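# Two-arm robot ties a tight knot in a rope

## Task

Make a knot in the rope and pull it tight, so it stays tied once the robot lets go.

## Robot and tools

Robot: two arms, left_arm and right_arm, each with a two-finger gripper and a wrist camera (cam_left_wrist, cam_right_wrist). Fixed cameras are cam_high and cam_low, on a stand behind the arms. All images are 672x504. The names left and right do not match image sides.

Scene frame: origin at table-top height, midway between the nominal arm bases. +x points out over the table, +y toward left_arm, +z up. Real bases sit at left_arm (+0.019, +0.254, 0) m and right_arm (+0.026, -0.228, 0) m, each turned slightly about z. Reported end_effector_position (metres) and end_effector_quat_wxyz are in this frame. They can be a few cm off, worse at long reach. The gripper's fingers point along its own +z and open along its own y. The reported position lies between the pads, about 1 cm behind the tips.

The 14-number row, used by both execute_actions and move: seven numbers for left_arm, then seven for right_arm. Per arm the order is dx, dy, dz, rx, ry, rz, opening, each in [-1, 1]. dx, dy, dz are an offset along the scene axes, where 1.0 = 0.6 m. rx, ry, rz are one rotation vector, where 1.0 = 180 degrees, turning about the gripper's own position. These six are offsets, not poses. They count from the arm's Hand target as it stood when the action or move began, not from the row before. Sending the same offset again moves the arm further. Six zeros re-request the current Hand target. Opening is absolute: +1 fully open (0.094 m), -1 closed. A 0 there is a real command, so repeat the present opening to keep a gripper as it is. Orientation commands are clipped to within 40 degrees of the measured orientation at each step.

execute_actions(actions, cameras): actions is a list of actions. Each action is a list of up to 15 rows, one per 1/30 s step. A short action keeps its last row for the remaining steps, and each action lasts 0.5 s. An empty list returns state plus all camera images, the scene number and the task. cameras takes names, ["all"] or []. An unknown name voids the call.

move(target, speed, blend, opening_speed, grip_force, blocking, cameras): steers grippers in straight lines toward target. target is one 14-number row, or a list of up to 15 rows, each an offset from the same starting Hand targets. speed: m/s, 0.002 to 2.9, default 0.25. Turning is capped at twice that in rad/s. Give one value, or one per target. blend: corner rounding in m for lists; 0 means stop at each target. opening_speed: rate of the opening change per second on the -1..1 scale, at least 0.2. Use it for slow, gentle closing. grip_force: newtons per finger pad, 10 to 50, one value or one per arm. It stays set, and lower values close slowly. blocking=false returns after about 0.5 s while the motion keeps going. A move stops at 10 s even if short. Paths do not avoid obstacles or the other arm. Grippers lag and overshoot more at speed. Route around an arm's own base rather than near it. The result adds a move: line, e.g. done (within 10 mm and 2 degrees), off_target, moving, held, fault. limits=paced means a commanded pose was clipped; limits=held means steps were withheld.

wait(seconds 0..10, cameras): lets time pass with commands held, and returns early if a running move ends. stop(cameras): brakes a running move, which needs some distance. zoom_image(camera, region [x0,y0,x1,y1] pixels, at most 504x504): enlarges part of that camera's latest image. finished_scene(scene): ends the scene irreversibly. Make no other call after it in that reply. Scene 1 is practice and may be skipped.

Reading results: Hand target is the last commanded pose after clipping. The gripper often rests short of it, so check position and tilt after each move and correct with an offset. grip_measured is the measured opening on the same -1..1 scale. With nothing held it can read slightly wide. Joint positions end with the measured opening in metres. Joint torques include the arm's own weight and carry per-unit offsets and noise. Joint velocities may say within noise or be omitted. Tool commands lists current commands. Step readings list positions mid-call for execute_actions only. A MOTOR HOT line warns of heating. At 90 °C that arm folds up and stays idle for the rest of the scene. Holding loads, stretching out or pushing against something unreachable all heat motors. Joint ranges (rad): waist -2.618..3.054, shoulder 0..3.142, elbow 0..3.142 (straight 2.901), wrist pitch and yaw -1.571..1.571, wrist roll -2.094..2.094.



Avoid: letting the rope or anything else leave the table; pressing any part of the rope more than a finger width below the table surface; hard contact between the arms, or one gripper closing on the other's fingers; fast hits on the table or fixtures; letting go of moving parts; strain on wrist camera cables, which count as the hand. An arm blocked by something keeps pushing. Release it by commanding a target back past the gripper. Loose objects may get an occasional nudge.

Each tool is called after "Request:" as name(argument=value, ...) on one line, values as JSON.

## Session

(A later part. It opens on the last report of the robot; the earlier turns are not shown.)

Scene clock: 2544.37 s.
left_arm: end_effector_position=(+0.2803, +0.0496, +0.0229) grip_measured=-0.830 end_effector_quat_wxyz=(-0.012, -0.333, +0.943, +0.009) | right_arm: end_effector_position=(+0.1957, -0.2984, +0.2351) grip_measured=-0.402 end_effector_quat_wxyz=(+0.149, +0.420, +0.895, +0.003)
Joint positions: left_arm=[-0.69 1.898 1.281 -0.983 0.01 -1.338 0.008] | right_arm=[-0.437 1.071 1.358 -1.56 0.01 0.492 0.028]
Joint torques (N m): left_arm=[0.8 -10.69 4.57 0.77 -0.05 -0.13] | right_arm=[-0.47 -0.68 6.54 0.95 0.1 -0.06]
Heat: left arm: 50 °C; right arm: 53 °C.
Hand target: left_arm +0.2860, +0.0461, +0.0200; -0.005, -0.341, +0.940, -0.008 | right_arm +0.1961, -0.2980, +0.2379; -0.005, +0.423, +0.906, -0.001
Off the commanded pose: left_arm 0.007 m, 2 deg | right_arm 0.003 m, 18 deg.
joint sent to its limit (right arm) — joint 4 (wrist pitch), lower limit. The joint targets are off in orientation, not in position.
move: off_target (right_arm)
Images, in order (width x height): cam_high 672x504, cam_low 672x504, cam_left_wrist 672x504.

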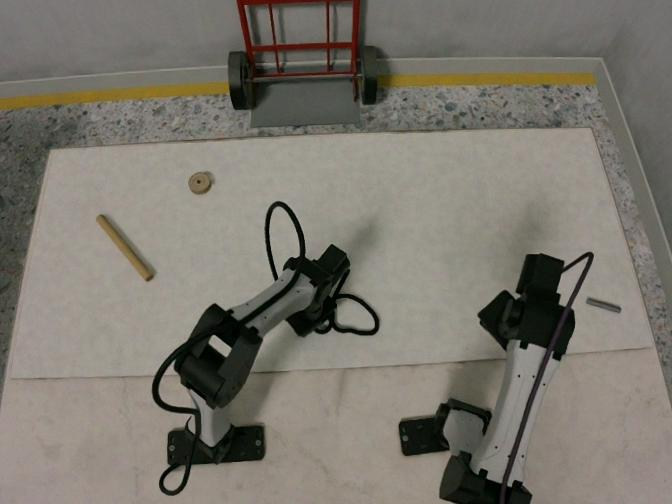

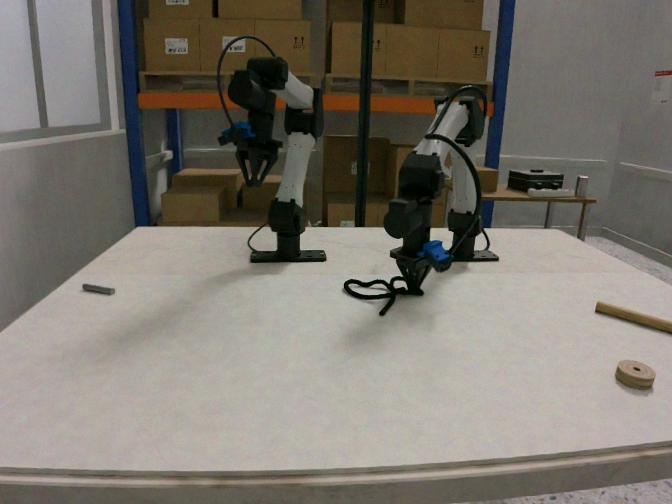

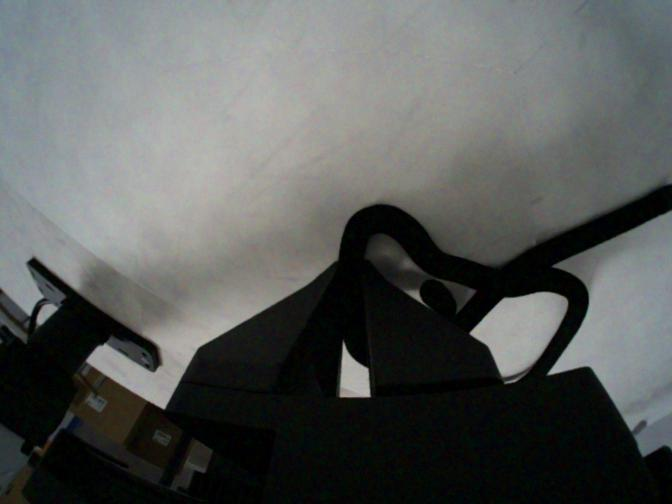

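Request:
move(target=[[0,0,0,0,0,0,-0.5,0,0,0,0,0,0,-0.4],[0,0,0.11,0,0,0,-0.5,0,0,0,0,0,0,-0.4],[0.0067,-0.0802,0.0833,0,0,0.122,-0.5,0,0,0,0,0,0,-0.4]], speed=[0.1,0.12,0.2], blend=[0,0.005,0], cameras=["cam_left_wrist", "cam_high"])

Request:
zoom_image(camera="cam_left_wrist", region=[200, 100, 550, 360])

Request:
zoom_image(camera="cam_high", region=[280, 240, 420, 370])

Scene clock: 2576.87 s.
left_arm: end_effector_position=(+0.2886, +0.0019, +0.0706) grip_measured=-0.502 end_effector_quat_wxyz=(-0.002, -0.511, +0.860, -0.010) | right_arm: end_effector_position=(+0.1957, -0.2984, +0.2351) grip_measured=-0.402 end_effector_quat_wxyz=(+0.149, +0.420, +0.895, +0.003)
Joint positions: left_arm=[-0.778 1.944 1.542 -1.151 0.01 -1.819 0.023] | right_arm=[-0.437 1.071 1.358 -1.56 0.01 0.492 0.028]
Joint torques (N m): left_arm=[-0.17 -9.77 8.21 0.29 -0.1 -0.15] | right_arm=[-0.5 -0.7 6.58 0.95 0.11 -0.05]
Heat: left arm: 54 °C; right arm: 53 °C.
Hand target: left_arm +0.2900, -0.0021, +0.0700; -0.004, -0.514, +0.858, -0.008 | right_arm +0.1961, -0.2980, +0.2379; -0.005, +0.423, +0.906, -0.001
Off the commanded pose: left_arm 0.004 m, 0 deg | right_arm 0.003 m, 18 deg.
joint sent to its limit (right arm) — joint 4 (wrist pitch), lower limit. The joint targets are off in orientation, not in position.
move: off_target (right_arm)
Images, in order (width x height): cam_high 672x504, cam_left_wrist 672x504.

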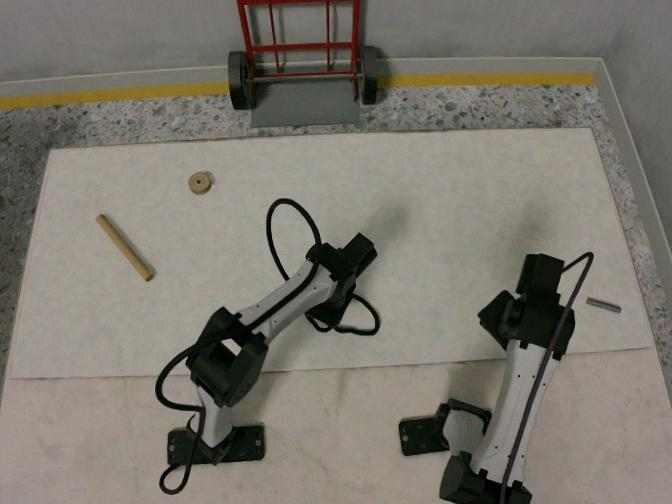

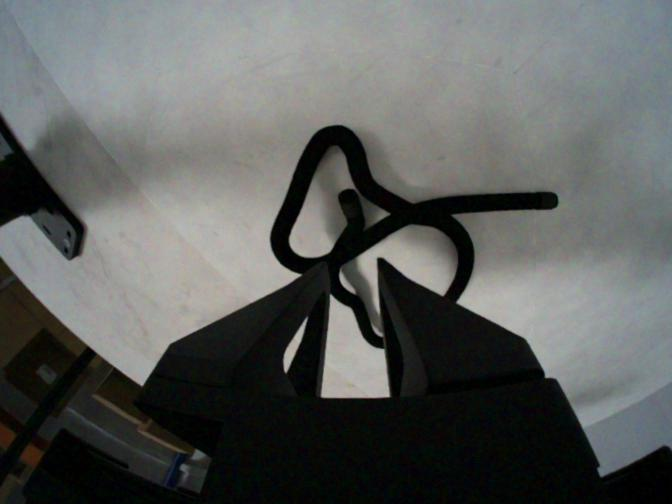

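Scaled by 1.440 from the camera's 672x504 image, which has a finer 960x720 frame.

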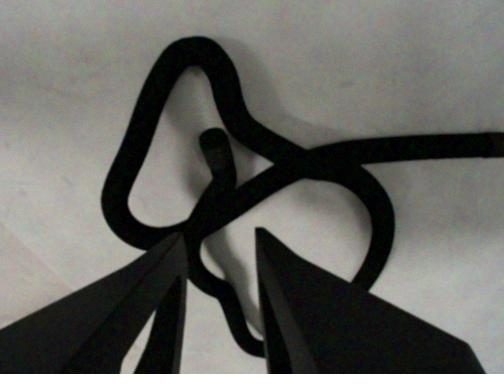

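Scaled by 3.600 from the camera's 672x504 image, which has a finer 960x720 frame.

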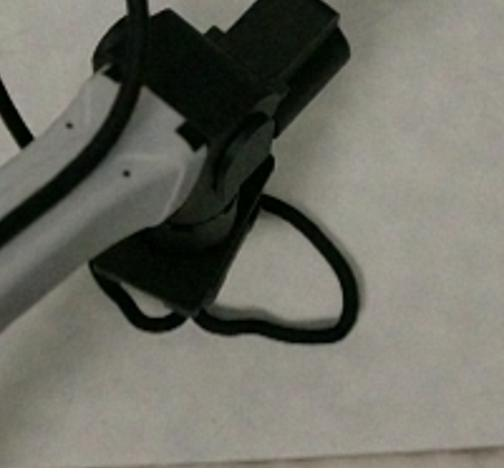

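Request:
zoom_image(camera="cam_left_wrist", region=[280, 170, 420, 290])

Scaled by 3.600 from the camera's 672x504 image, which has a finer 960x720 frame.

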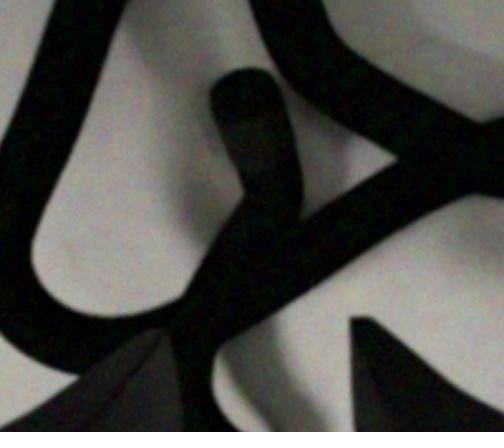

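Request:
move(target=[[-0.003,-0.0023,-0.089,0,0,0,-0.64,0,0,0,0,0,0,-0.4],[-0.003,-0.0023,-0.089,0,0,0,-1,0,0,0,0,0,0,-0.4]], speed=[0.06,0.1], cameras=["cam_left_wrist"])

Request:
zoom_image(camera="cam_left_wrist", region=[230, 130, 480, 330])

Scene clock: 2633.63 s.
left_arm: end_effector_position=(+0.2893, -0.0009, +0.0331) grip_measured=-0.991 end_effector_quat_wxyz=(-0.001, -0.511, +0.859, -0.013) | right_arm: end_effector_position=(+0.1957, -0.2984, +0.2351) grip_measured=-0.402 end_effector_quat_wxyz=(+0.149, +0.420, +0.895, +0.003)
Joint positions: left_arm=[-0.782 1.981 1.44 -1.006 0.01 -1.826 0] | right_arm=[-0.437 1.071 1.358 -1.56 0.01 0.492 0.028]
Joint torques (N m): left_arm=[-0.35 -8.75 4.12 0.82 -0.1 -0.14] | right_arm=[-0.49 -0.66 6.54 0.96 0.11 -0.05]
Heat: left arm: 54 °C; right arm: 53 °C.
Hand target: left_arm +0.2882, -0.0035, +0.0165; -0.004, -0.514, +0.858, -0.008 | right_arm +0.1961, -0.2980, +0.2379; -0.005, +0.423, +0.906, -0.001
Off the commanded pose: left_arm 0.017 m, 1 deg | right_arm 0.003 m, 18 deg.
joint sent to its limit (right arm) — joint 4 (wrist pitch), lower limit. The joint targets are off in orientation, not in position.
move: off_target (left_arm, right_arm); target 2's new opening was sent with left_arm's hand 0.017 m and 0 deg from that target
Images, in order (width x height): cam_left_wrist 672x504.

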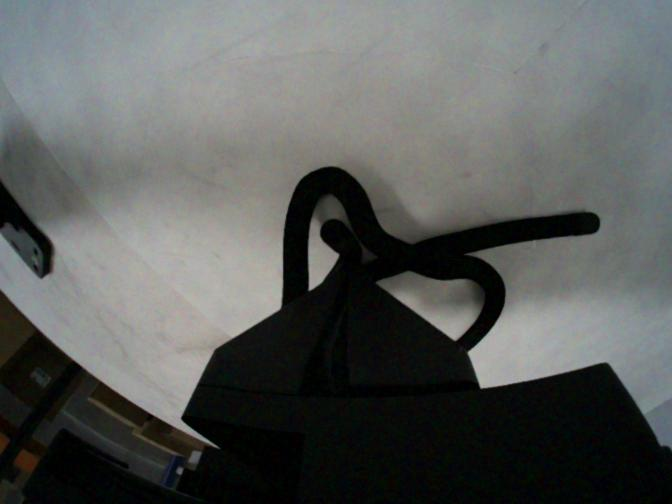

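Scaled by 2.016 from the camera's 672x504 image, which has a finer 960x720 frame.

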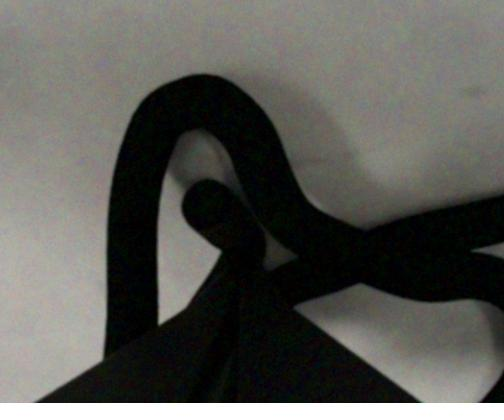

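Request:
execute_actions(actions=[], cameras=["cam_low"])

Request:
zoom_image(camera="cam_low", region=[340, 240, 440, 320])

Scene clock: 2648.97 s.
left_arm: end_effector_position=(+0.2893, -0.0009, +0.0331) grip_measured=-0.991 end_effector_quat_wxyz=(-0.001, -0.511, +0.859, -0.013) | right_arm: end_effector_position=(+0.1957, -0.2984, +0.2351) grip_measured=-0.402 end_effector_quat_wxyz=(+0.149, +0.420, +0.895, +0.003)
Joint positions: left_arm=[-0.782 1.981 1.44 -1.006 0.01 -1.826 0] | right_arm=[-0.437 1.071 1.358 -1.56 0.01 0.492 0.028]
Joint velocities: within noise
Joint torques (N m): left_arm=[-0.35 -8.76 4.12 0.82 -0.11 -0.13] | right_arm=[-0.49 -0.69 6.58 0.95 0.1 -0.06]
Heat: left arm: 56 °C; right arm: 53 °C.
Hand target: left_arm +0.2882, -0.0035, +0.0165; -0.004, -0.514, +0.858, -0.008 | right_arm +0.1961, -0.2980, +0.2379; -0.005, +0.423, +0.906, -0.001
Tool commands: left_gripper/opening=-1.0 right_gripper/opening=-0.4
Off the commanded pose: left_arm 0.017 m, 1 deg | right_arm 0.003 m, 18 deg.
Images, in order (width x height): cam_low 672x504.

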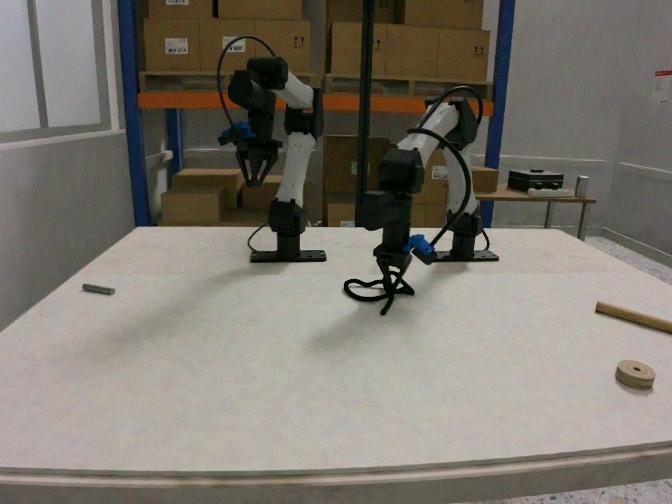

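Scaled by 5.040 from the camera's 672x504 image, which has a finer 960x720 frame.

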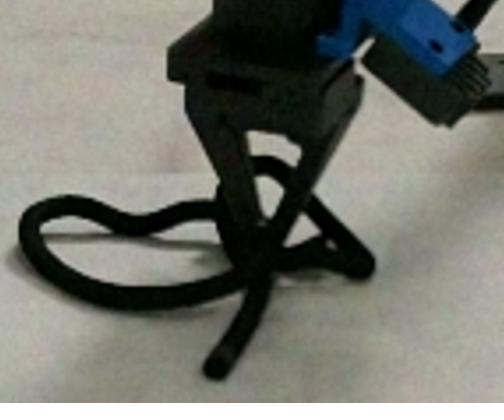

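Request:
move(target=[[0,0,0.0225,0,0,0,-1,0,0,0,0,0,0,-0.4],[-0.0012,0.0092,0.0642,0,0,0,-0.6,0,0,0,0,0,0,-0.4]], speed=[0.1,0.1], blend=[0.005,0], cameras=["cam_left_wrist", "cam_low"])

Request:
zoom_image(camera="cam_left_wrist", region=[250, 150, 450, 310])

Request:
zoom_image(camera="cam_low", region=[340, 240, 440, 320])

Scene clock: 2672.93 s.
left_arm: end_effector_position=(+0.2843, +0.0038, +0.0409) grip_measured=-0.602 end_effector_quat_wxyz=(-0.006, -0.512, +0.859, +0.005) | right_arm: end_effector_position=(+0.1957, -0.2984, +0.2351) grip_measured=-0.402 end_effector_quat_wxyz=(+0.149, +0.420, +0.895, +0.003)
Joint positions: left_arm=[-0.782 1.981 1.472 -1.076 0.01 -1.826 0.019] | right_arm=[-0.437 1.071 1.358 -1.56 0.01 0.492 0.028]
Joint torques (N m): left_arm=[0.55 -13.89 7.94 0.09 -0.1 -0.03] | right_arm=[-0.47 -0.69 6.57 0.96 0.1 -0.05]
Heat: left arm: 58 °C; right arm: 53 °C.
Hand target: left_arm +0.2874, +0.0020, +0.0550; -0.004, -0.514, +0.858, -0.008 | right_arm +0.1961, -0.2980, +0.2379; -0.005, +0.423, +0.906, -0.001
Off the commanded pose: left_arm 0.015 m, 2 deg | right_arm 0.003 m, 18 deg.
joint sent to its limit (right arm) — joint 4 (wrist pitch), lower limit. The joint targets are off in orientation, not in position.
move: off_target (left_arm, right_arm); target 2's new opening was sent with left_arm's hand 0.015 m and 2 deg from that target
Images, in order (width x height): cam_low 672x504, cam_left_wrist 672x504.

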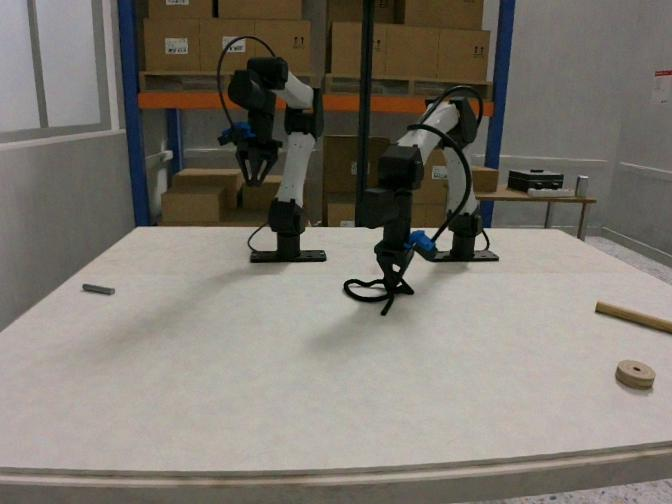

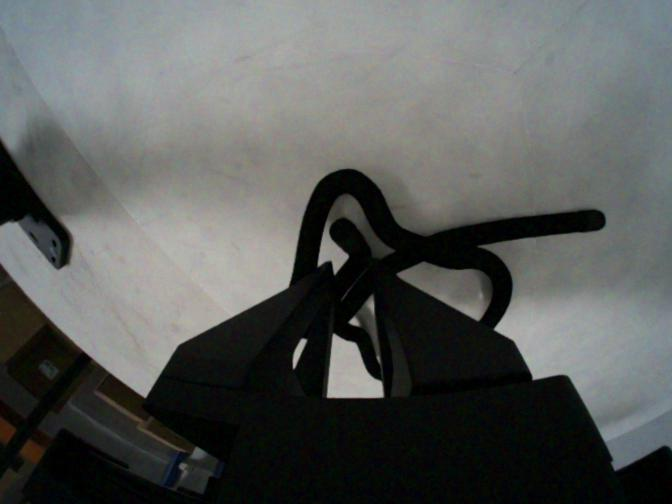

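Scaled by 2.520 from the camera's 672x504 image, which has a finer 960x720 frame.

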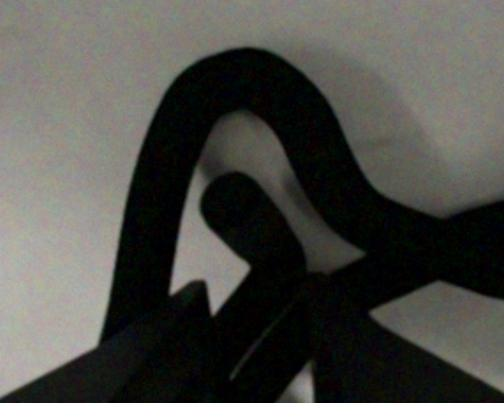

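Scaled by 5.040 from the camera's 672x504 image, which has a finer 960x720 frame.

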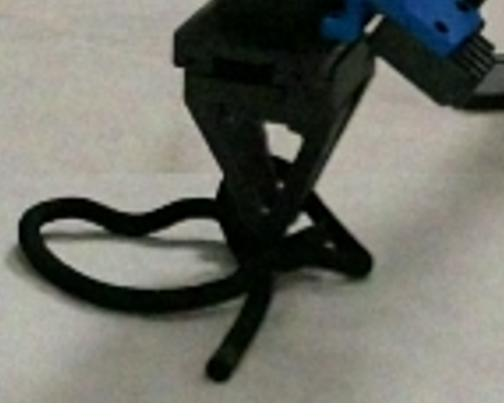

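Request:
move(target=[[-0.0035,-0.0003,-0.0683,0,0,0.02,-0.6,0,0,0,0,0,0,-0.4],[-0.0035,-0.0003,-0.0683,0,0,0.02,-1,0,0,0,0,0,0,-0.4]], speed=[0.06,0.1], cameras=["cam_left_wrist"])

Request:
zoom_image(camera="cam_left_wrist", region=[230, 130, 480, 330])

Scene clock: 2699.90 s.
left_arm: end_effector_position=(+0.2836, +0.0046, +0.0234) grip_measured=-0.822 end_effector_quat_wxyz=(-0.004, -0.536, +0.844, -0.004) | right_arm: end_effector_position=(+0.1957, -0.2984, +0.2351) grip_measured=-0.402 end_effector_quat_wxyz=(+0.149, +0.420, +0.895, +0.003)
Joint positions: left_arm=[-0.782 1.981 1.4 -0.985 0.01 -1.883 0.008] | right_arm=[-0.437 1.071 1.358 -1.56 0.01 0.492 0.028]
Joint torques (N m): left_arm=[0.12 -10.07 4.49 0.74 -0.11 -0.14] | right_arm=[-0.5 -0.69 6.56 0.95 0.1 -0.06]
Heat: left arm: 68 °C; right arm: 53 °C.
Hand target: left_arm +0.2854, +0.0019, +0.0141; -0.004, -0.541, +0.841, -0.008 | right_arm +0.1961, -0.2980, +0.2379; -0.005, +0.423, +0.906, -0.001
Off the commanded pose: left_arm 0.010 m, 1 deg | right_arm 0.003 m, 18 deg.
joint sent to its limit (right arm) — joint 4 (wrist pitch), lower limit. The joint targets are off in orientation, not in position.
move: off_target (right_arm)
Images, in order (width x height): cam_left_wrist 672x504.

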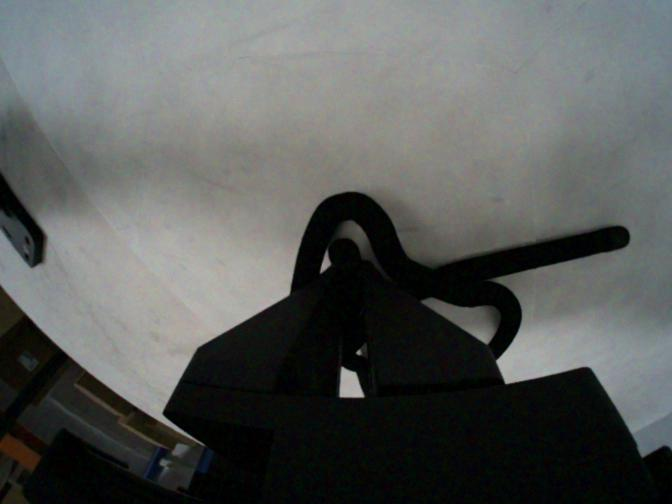

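Scaled by 2.016 from the camera's 672x504 image, which has a finer 960x720 frame.

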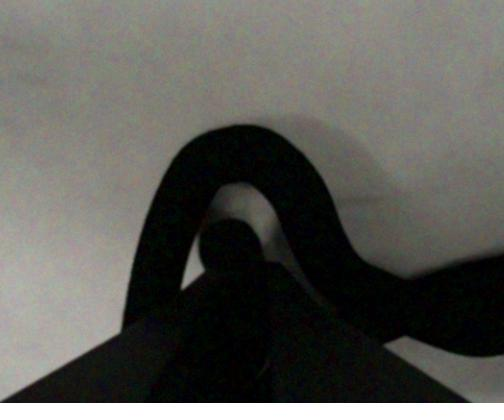

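Request:
move(target=[[-0.0023,0.0052,0.1432,0,0,0,-1,0,0,0,0,0,0,-0.4],[-0.0423,0.1135,0.1932,0,0,0,-1,0,0,0,0,0,0,-0.4]], speed=[0.08,0.1], blend=[0.005,0], cameras=["cam_high", "cam_low", "cam_left_wrist"])

Request:
zoom_image(camera="cam_high", region=[260, 230, 420, 370])

Request:
zoom_image(camera="cam_low", region=[320, 220, 460, 330])

Scene clock: 2714.13 s.
left_arm: end_effector_position=(+0.2661, +0.0642, +0.1276) grip_measured=-0.822 end_effector_quat_wxyz=(+0.000, -0.542, +0.840, -0.014) | right_arm: end_effector_position=(+0.1957, -0.2984, +0.2351) grip_measured=-0.402 end_effector_quat_wxyz=(+0.149, +0.420, +0.895, +0.003)
Joint positions: left_arm=[-0.68 1.697 1.457 -1.305 0.01 -1.796 0.008] | right_arm=[-0.437 1.071 1.358 -1.56 0.01 0.492 0.028]
Joint torques (N m): left_arm=[0.66 -10.58 5.42 0.16 -0.09 0.08] | right_arm=[-0.54 -0.72 6.6 0.95 0.11 -0.05]
Heat: left arm: 67 °C; right arm: 53 °C.
Hand target: left_arm +0.2600, +0.0700, +0.1300; -0.003, -0.541, +0.841, -0.009 | right_arm +0.1961, -0.2980, +0.2379; -0.005, +0.423, +0.906, -0.001
Off the commanded pose: left_arm 0.009 m, 1 deg | right_arm 0.003 m, 18 deg.
joint sent to its limit (right arm) — joint 4 (wrist pitch), lower limit. The joint targets are off in orientation, not in position.
move: off_target (right_arm)
Images, in order (width x height): cam_high 672x504, cam_low 672x504, cam_left_wrist 672x504.

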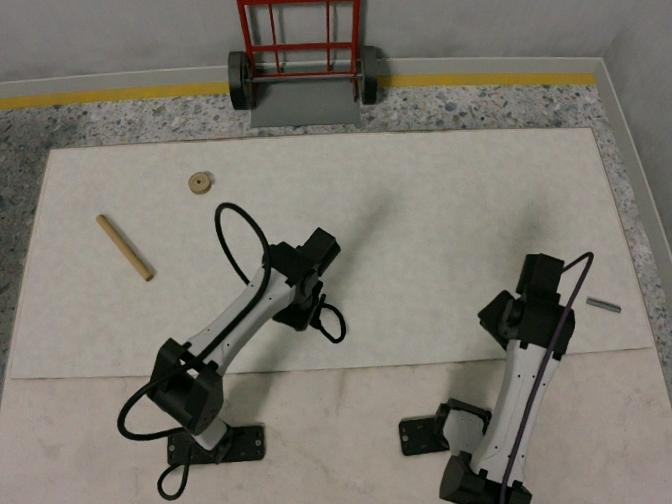

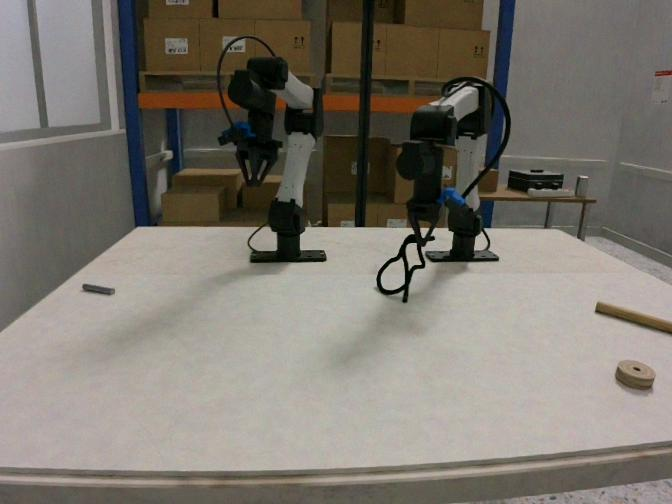

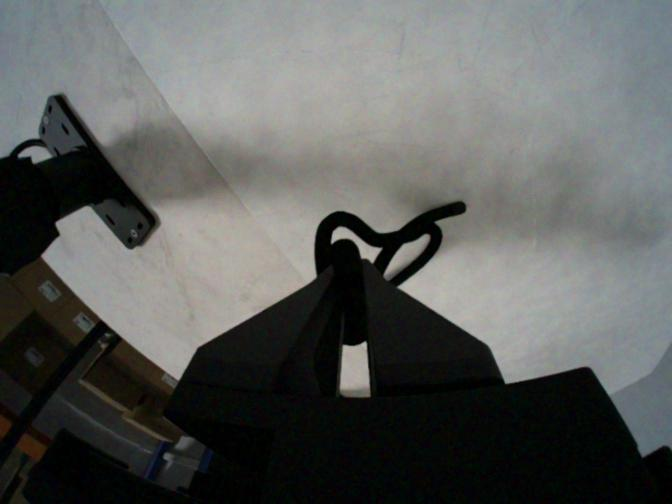

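Scaled by 3.150 from the camera's 672x504 image, which has a finer 960x720 frame.

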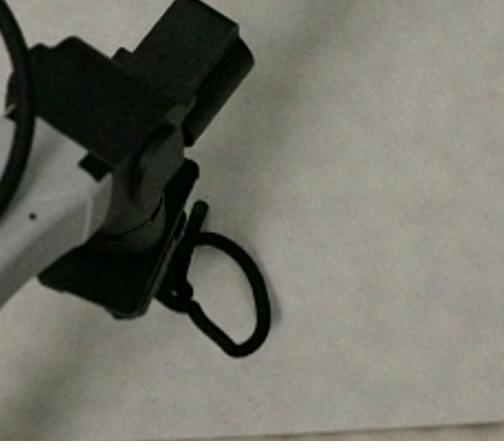

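Scaled by 3.600 from the camera's 672x504 image, which has a finer 960x720 frame.

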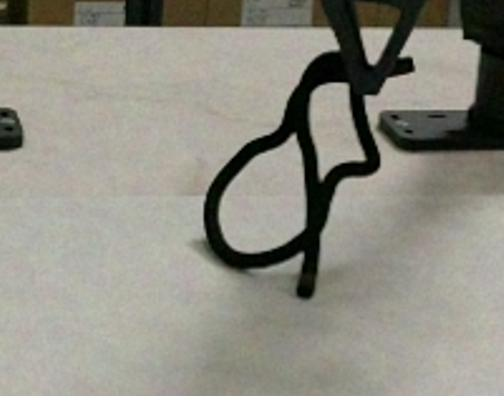

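Request:
zoom_image(camera="cam_low", region=[370, 225, 450, 305])

Request:
zoom_image(camera="cam_left_wrist", region=[280, 170, 480, 330])

Scaled by 6.300 from the camera's 672x504 image, which has a finer 960x720 frame.

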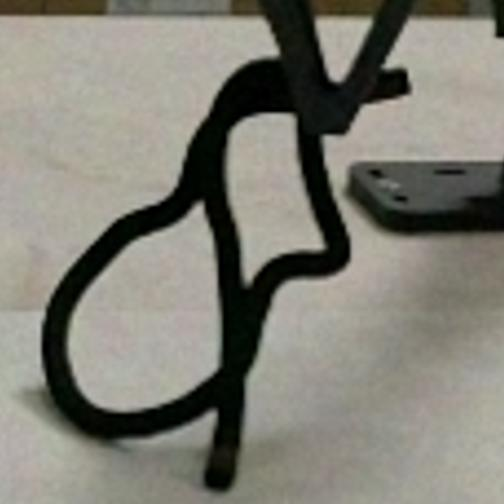

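Scaled by 2.520 from the camera's 672x504 image, which has a finer 960x720 frame.

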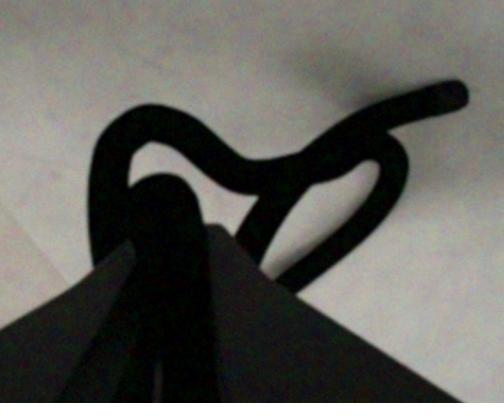

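Request:
move(target=[-0.0167,0.2,-0.0667,0,0,0,-1,0.1065,0.33,-0.1965,0,0,0,-0.5], speed=[0.15], cameras=["cam_high", "cam_low", "cam_right_wrist"])

Request:
zoom_image(camera="cam_high", region=[240, 230, 420, 370])

Request:
zoom_image(camera="cam_low", region=[370, 220, 480, 320])

Scene clock: 2777.60 s.
left_arm: end_effector_position=(+0.2487, +0.1904, +0.0884) grip_measured=-0.822 end_effector_quat_wxyz=(-0.009, -0.542, +0.840, +0.003) | right_arm: end_effector_position=(+0.2530, -0.1068, +0.1160) grip_measured=-0.498 end_effector_quat_wxyz=(-0.011, +0.420, +0.907, -0.014)
Joint positions: left_arm=[-0.295 1.472 1.073 -1.189 0.01 -1.41 0.008] | right_arm=[0.436 1.55 1.256 -1.312 0 1.355 0.024]
Joint torques (N m): left_arm=[0.65 -7.97 5.42 0.49 -0.05 0.06] | right_arm=[0.35 -5.18 7.82 0.37 0.14 0.21]
Heat: left arm: 59 °C; right arm: 54 °C.
Hand target: left_arm +0.2500, +0.1899, +0.0900; -0.004, -0.540, +0.841, -0.009 | right_arm +0.2600, -0.1000, +0.1201; -0.005, +0.423, +0.906, -0.001
Off the commanded pose: left_arm 0.002 m, 2 deg | right_arm 0.011 m, 2 deg.
move: off_target (right_arm)
Images, in order (width x height): cam_high 672x504, cam_low 672x504, cam_right_wrist 672x504.

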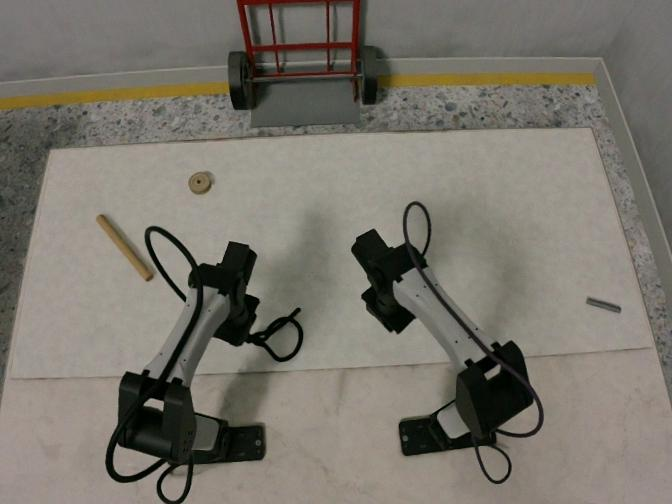

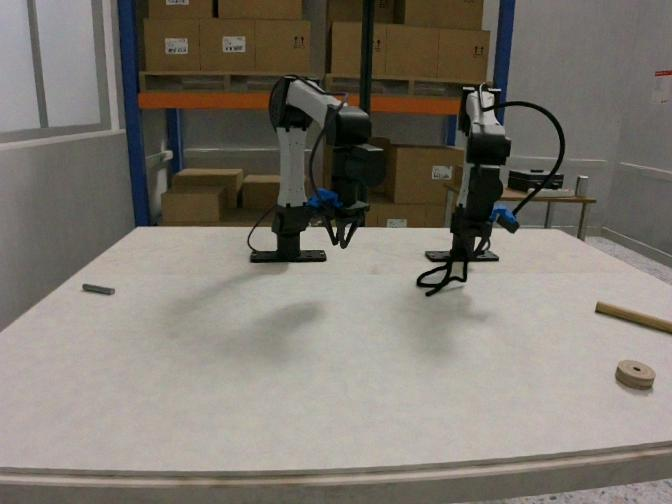

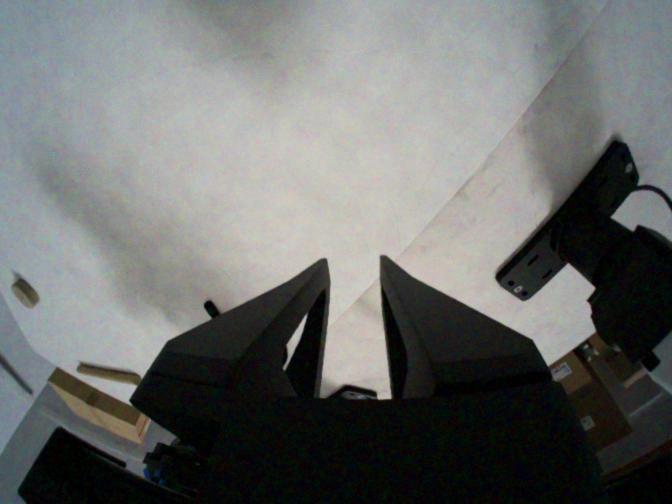

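Scaled by 2.800 from the camera's 672x504 image, which has a finer 960x720 frame.

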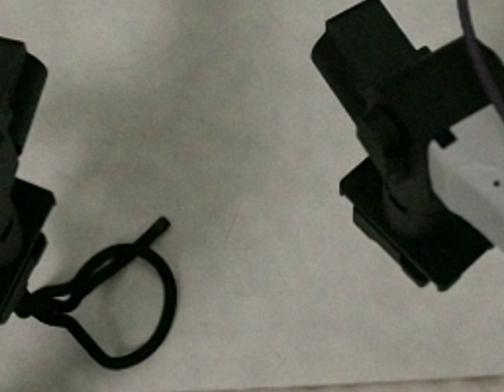

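Scaled by 4.582 from the camera's 672x504 image, which has a finer 960x720 frame.

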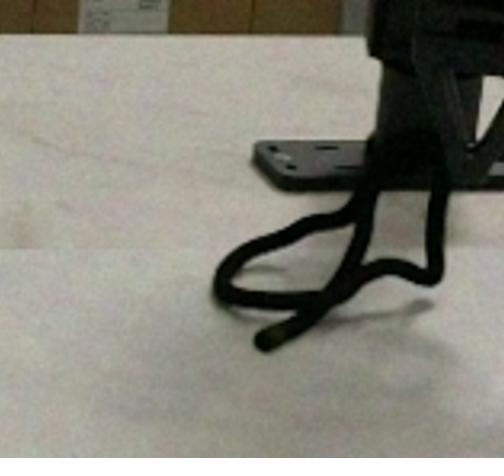

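Request:
move(target=[[0,0.02,0.0167,-0.173,-0.0875,0,-1,0,0.1,-0.03,0,0,0,-0.5],[0,0.02,0.0167,-0.173,-0.0875,0,-1,0.0833,0.3117,-0.0968,0,0,0,-0.5]], speed=[0.25,0.2], blend=[0.01,0], cameras=["cam_high", "cam_right_wrist"])

Request:
zoom_image(camera="cam_high", region=[240, 230, 420, 370])

Request:
zoom_image(camera="cam_right_wrist", region=[200, 100, 520, 340])

Scene clock: 2843.77 s.
left_arm: end_effector_position=(+0.2492, +0.2025, +0.0996) grip_measured=-0.822 end_effector_quat_wxyz=(-0.039, -0.518, +0.801, -0.298) | right_arm: end_effector_position=(+0.3083, +0.0831, +0.0616) grip_measured=-0.498 end_effector_quat_wxyz=(-0.004, +0.418, +0.908, -0.003)
Joint positions: left_arm=[0.171 1.229 0.801 -0.976 0.59 -0.998 0.008] | right_arm=[0.778 2.177 1.855 -1.255 -0.006 1.693 0.024]
Joint torques (N m): left_arm=[0.8 -4.7 5.7 0.89 0.35 0.11] | right_arm=[0.05 -10.33 7.83 0.19 0.17 0.22]
Heat: left arm: 56 °C; right arm: 55 °C.
Hand target: left_arm +0.2500, +0.2021, +0.1000; -0.034, -0.514, +0.801, -0.306 | right_arm +0.3100, +0.0870, +0.0621; -0.005, +0.423, +0.906, -0.001
Off the commanded pose: left_arm 0.001 m, 1 deg | right_arm 0.004 m, 1 deg.
move: done
Images, in order (width x height): cam_high 672x504, cam_right_wrist 672x504.

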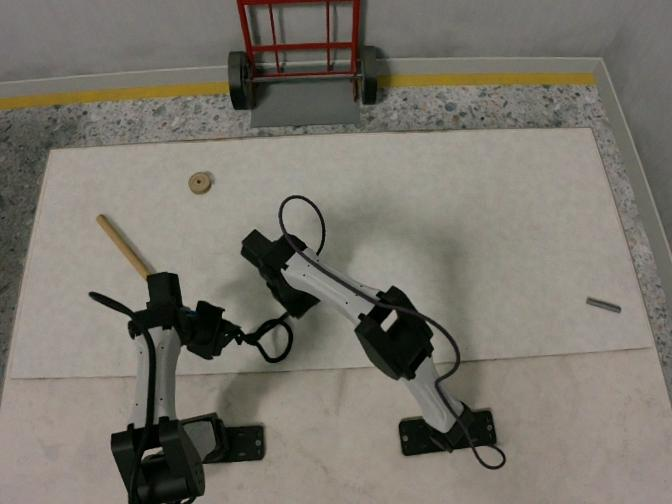

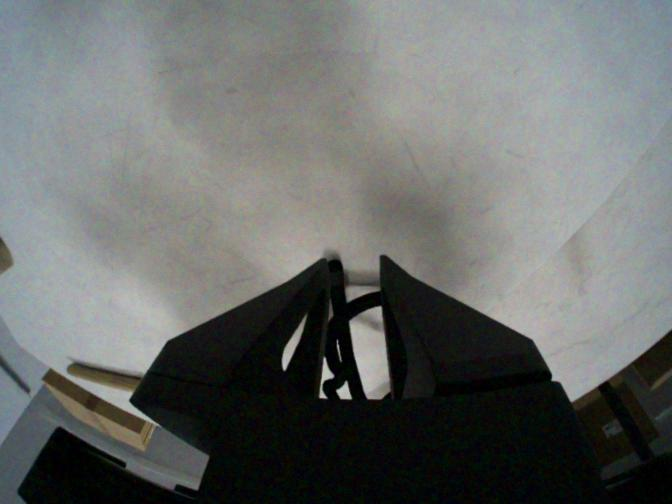

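Scaled by 2.800 from the camera's 672x504 image, which has a finer 960x720 frame.

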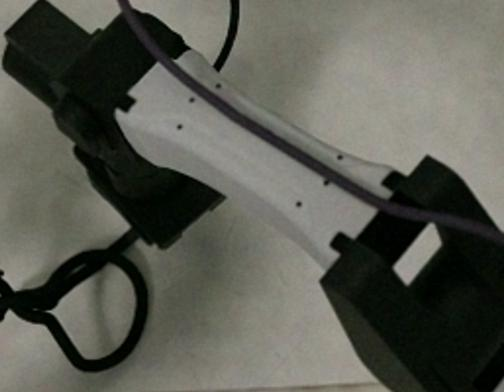

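Scaled by 1.575 from the camera's 672x504 image, which has a finer 960x720 frame.

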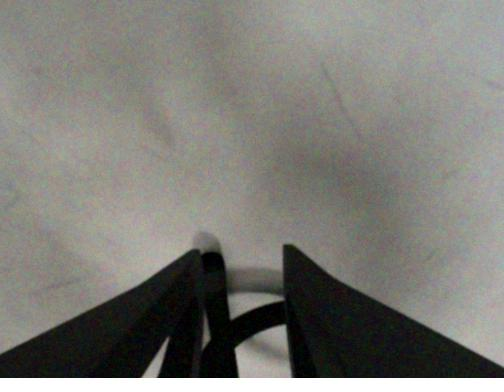

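Request:
move(target=[[0,0,0,0,0,0,-1,-0.0283,0.0475,-0.0285,0,0,0.055,-0.5],[0,0,0,0,0,0,-1,-0.0283,0.0475,-0.0768,0,0,0.055,-0.5],[0,0,0,0,0,0,-1,-0.0283,0.0475,-0.0768,0,0,0.055,-1]], speed=[0.1,0.1,0.1], blend=[0.003,0,0], cameras=["cam_right_wrist", "cam_low", "cam_high"])

Request:
zoom_image(camera="cam_low", region=[370, 220, 480, 320])

Request:
zoom_image(camera="cam_right_wrist", region=[200, 150, 520, 390])

Scene clock: 2868.00 s.
left_arm: end_effector_position=(+0.2492, +0.2025, +0.0997) grip_measured=-0.822 end_effector_quat_wxyz=(-0.039, -0.518, +0.801, -0.298) | right_arm: end_effector_position=(+0.2944, +0.1131, +0.0257) grip_measured=-0.863 end_effector_quat_wxyz=(-0.002, +0.349, +0.937, +0.002)
Joint positions: left_arm=[0.171 1.229 0.801 -0.976 0.591 -0.998 0.008] | right_arm=[0.848 2.248 1.826 -1.147 -0.006 1.614 0.006]
Joint torques (N m): left_arm=[0.8 -4.71 5.71 0.89 0.35 0.11] | right_arm=[0.34 -10.26 5.5 0.52 0.18 -0.04]
Heat: left arm: 54 °C; right arm: 59 °C.
Hand target: left_arm +0.2500, +0.2020, +0.1000; -0.034, -0.514, +0.801, -0.306 | right_arm +0.2929, +0.1155, +0.0159; -0.005, +0.343, +0.939, -0.002
Off the commanded pose: left_arm 0.001 m, 1 deg | right_arm 0.010 m, 1 deg.
move: done
Images, in order (width x height): cam_high 672x504, cam_low 672x504, cam_right_wrist 672x504.

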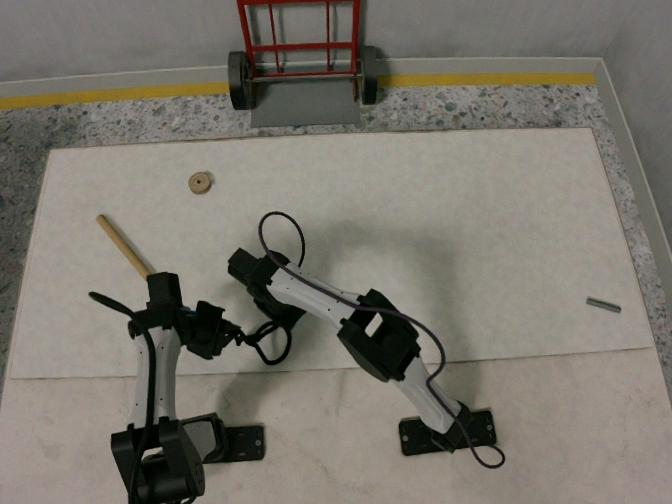

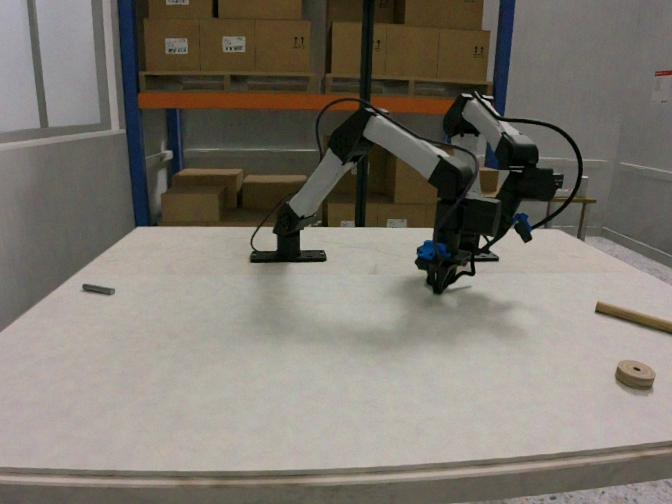

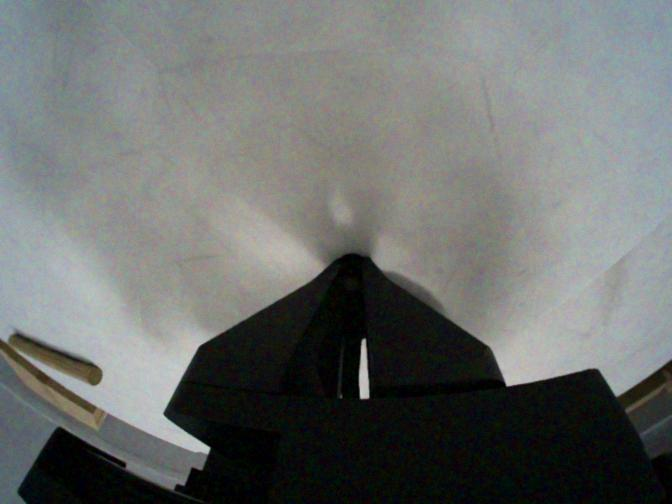

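Scaled by 4.582 from the camera's 672x504 image, which has a finer 960x720 frame.

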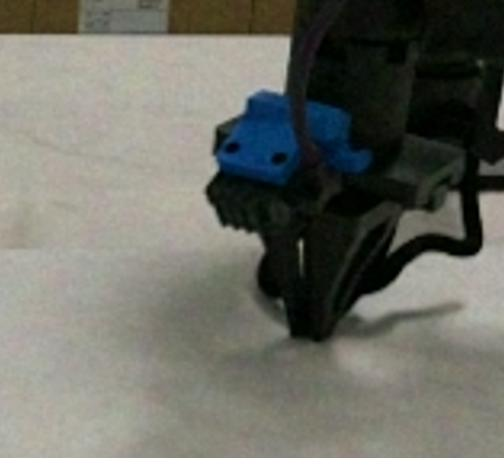

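Scaled by 1.575 from the camera's 672x504 image, which has a finer 960x720 frame.

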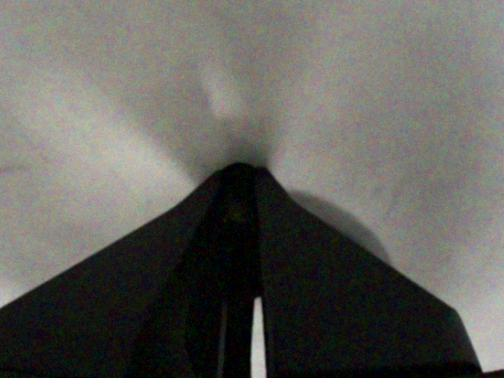

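Request:
move(target=[[0,0,0,0,0,0,-1,0.0318,-0.1092,0.0568,0,0,0,-1],[0,0,0,0,0,0,-1,0.0368,-0.1925,0.0735,0,0,0,-1],[-0.0083,0.0633,0,0,0,0,-1,0.0118,-0.359,0.09,0,0,0,-1]], speed=[0.08,0.08,0.08], blend=[0.01,0.01,0], cameras=["cam_high", "cam_low"])

Request:
zoom_image(camera="cam_high", region=[220, 230, 420, 370])

Request:
zoom_image(camera="cam_low", region=[320, 200, 500, 320])

Scene clock: 2887.83 s.
left_arm: end_effector_position=(+0.2426, +0.2392, +0.0950) grip_measured=-0.822 end_effector_quat_wxyz=(-0.033, -0.515, +0.801, -0.302) | right_arm: end_effector_position=(+0.2962, -0.0978, +0.0603) grip_measured=-0.861 end_effector_quat_wxyz=(-0.024, +0.346, +0.938, -0.013)
Joint positions: left_arm=[0.366 1.281 0.818 -1.061 0.615 -0.762 0.008] | right_arm=[0.385 1.759 1.258 -1.122 -0.017 1.144 0.007]
Joint torques (N m): left_arm=[0.79 -3.25 8.35 0.28 0.34 0.16] | right_arm=[-0.54 -11 5.35 0.32 0.35 -0.03]
Heat: left arm: 53 °C; right arm: 62 °C.
Hand target: left_arm +0.2450, +0.2400, +0.1000; -0.034, -0.514, +0.801, -0.306 | right_arm +0.3000, -0.0999, +0.0699; -0.005, +0.343, +0.939, -0.002
Off the commanded pose: left_arm 0.006 m, 1 deg | right_arm 0.010 m, 3 deg.
move: off_target (right_arm)
Images, in order (width x height): cam_high 672x504, cam_low 672x504.

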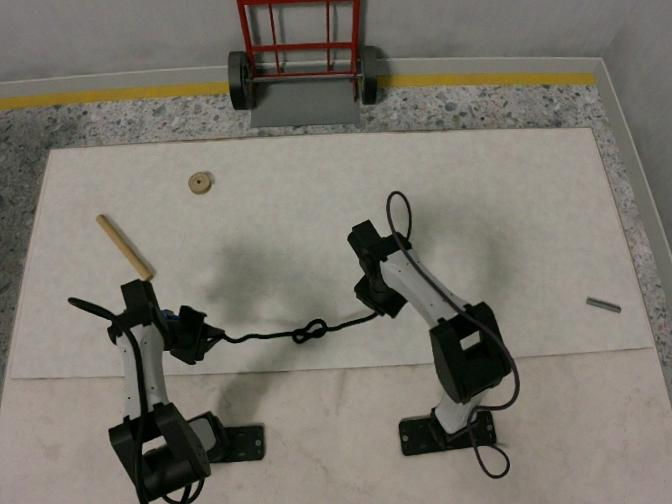

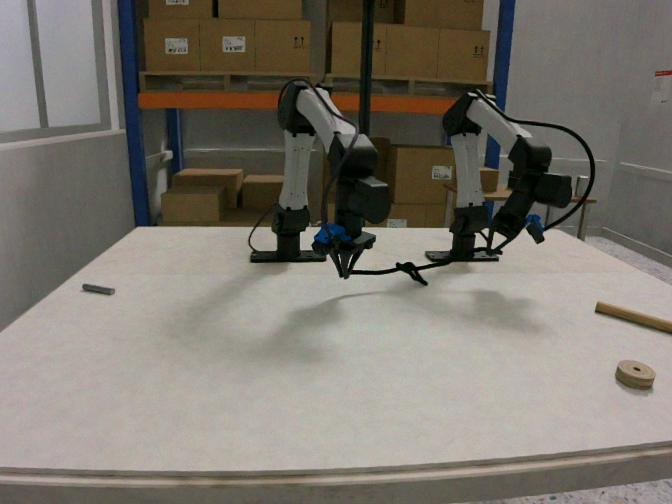

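Scaled by 2.520 from the camera's 672x504 image, which has a finer 960x720 frame.

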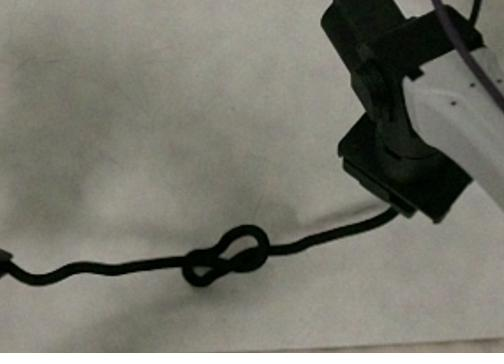

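Scaled by 2.800 from the camera's 672x504 image, which has a finer 960x720 frame.

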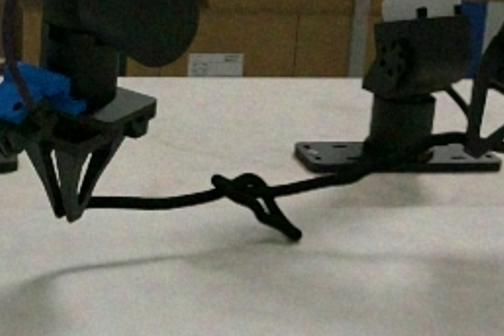

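Request:
move(target=[[-0.025,0.0667,0,0,0,0,-1,-0.0583,-0.1168,0,0,0,0,-1]], speed=[0.08], cameras=["cam_high"])

Request:
zoom_image(camera="cam_high", region=[220, 250, 440, 370])

Scene clock: 2904.67 s.
left_arm: end_effector_position=(+0.2274, +0.2768, +0.0961) grip_measured=-0.822 end_effector_quat_wxyz=(-0.036, -0.515, +0.800, -0.306) | right_arm: end_effector_position=(+0.2627, -0.1664, +0.0643) grip_measured=-0.861 end_effector_quat_wxyz=(-0.022, +0.345, +0.938, -0.005)
Joint positions: left_arm=[0.577 1.353 0.871 -1.198 0.617 -0.502 0.008] | right_arm=[0.189 1.539 1.037 -1.11 -0.016 0.946 0.007]
Joint torques (N m): left_arm=[0.85 -3.67 8.08 0.01 0.25 0.14] | right_arm=[-0.61 -8.16 5.41 0.33 0.36 -0.07]
Heat: left arm: 51 °C; right arm: 63 °C.
Hand target: left_arm +0.2301, +0.2800, +0.1001; -0.034, -0.513, +0.801, -0.306 | right_arm +0.2652, -0.1700, +0.0699; -0.005, +0.343, +0.939, -0.002
Off the commanded pose: left_arm 0.006 m, 0 deg | right_arm 0.007 m, 2 deg.
move: done
Images, in order (width x height): cam_high 672x504.

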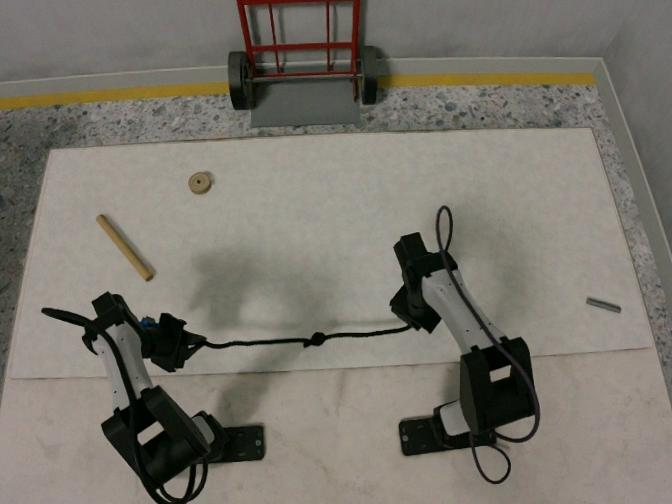

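Scaled by 2.291 from the camera's 672x504 image, which has a finer 960x720 frame.

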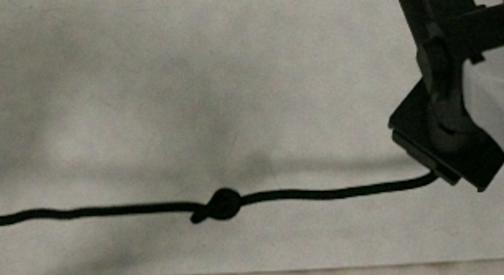

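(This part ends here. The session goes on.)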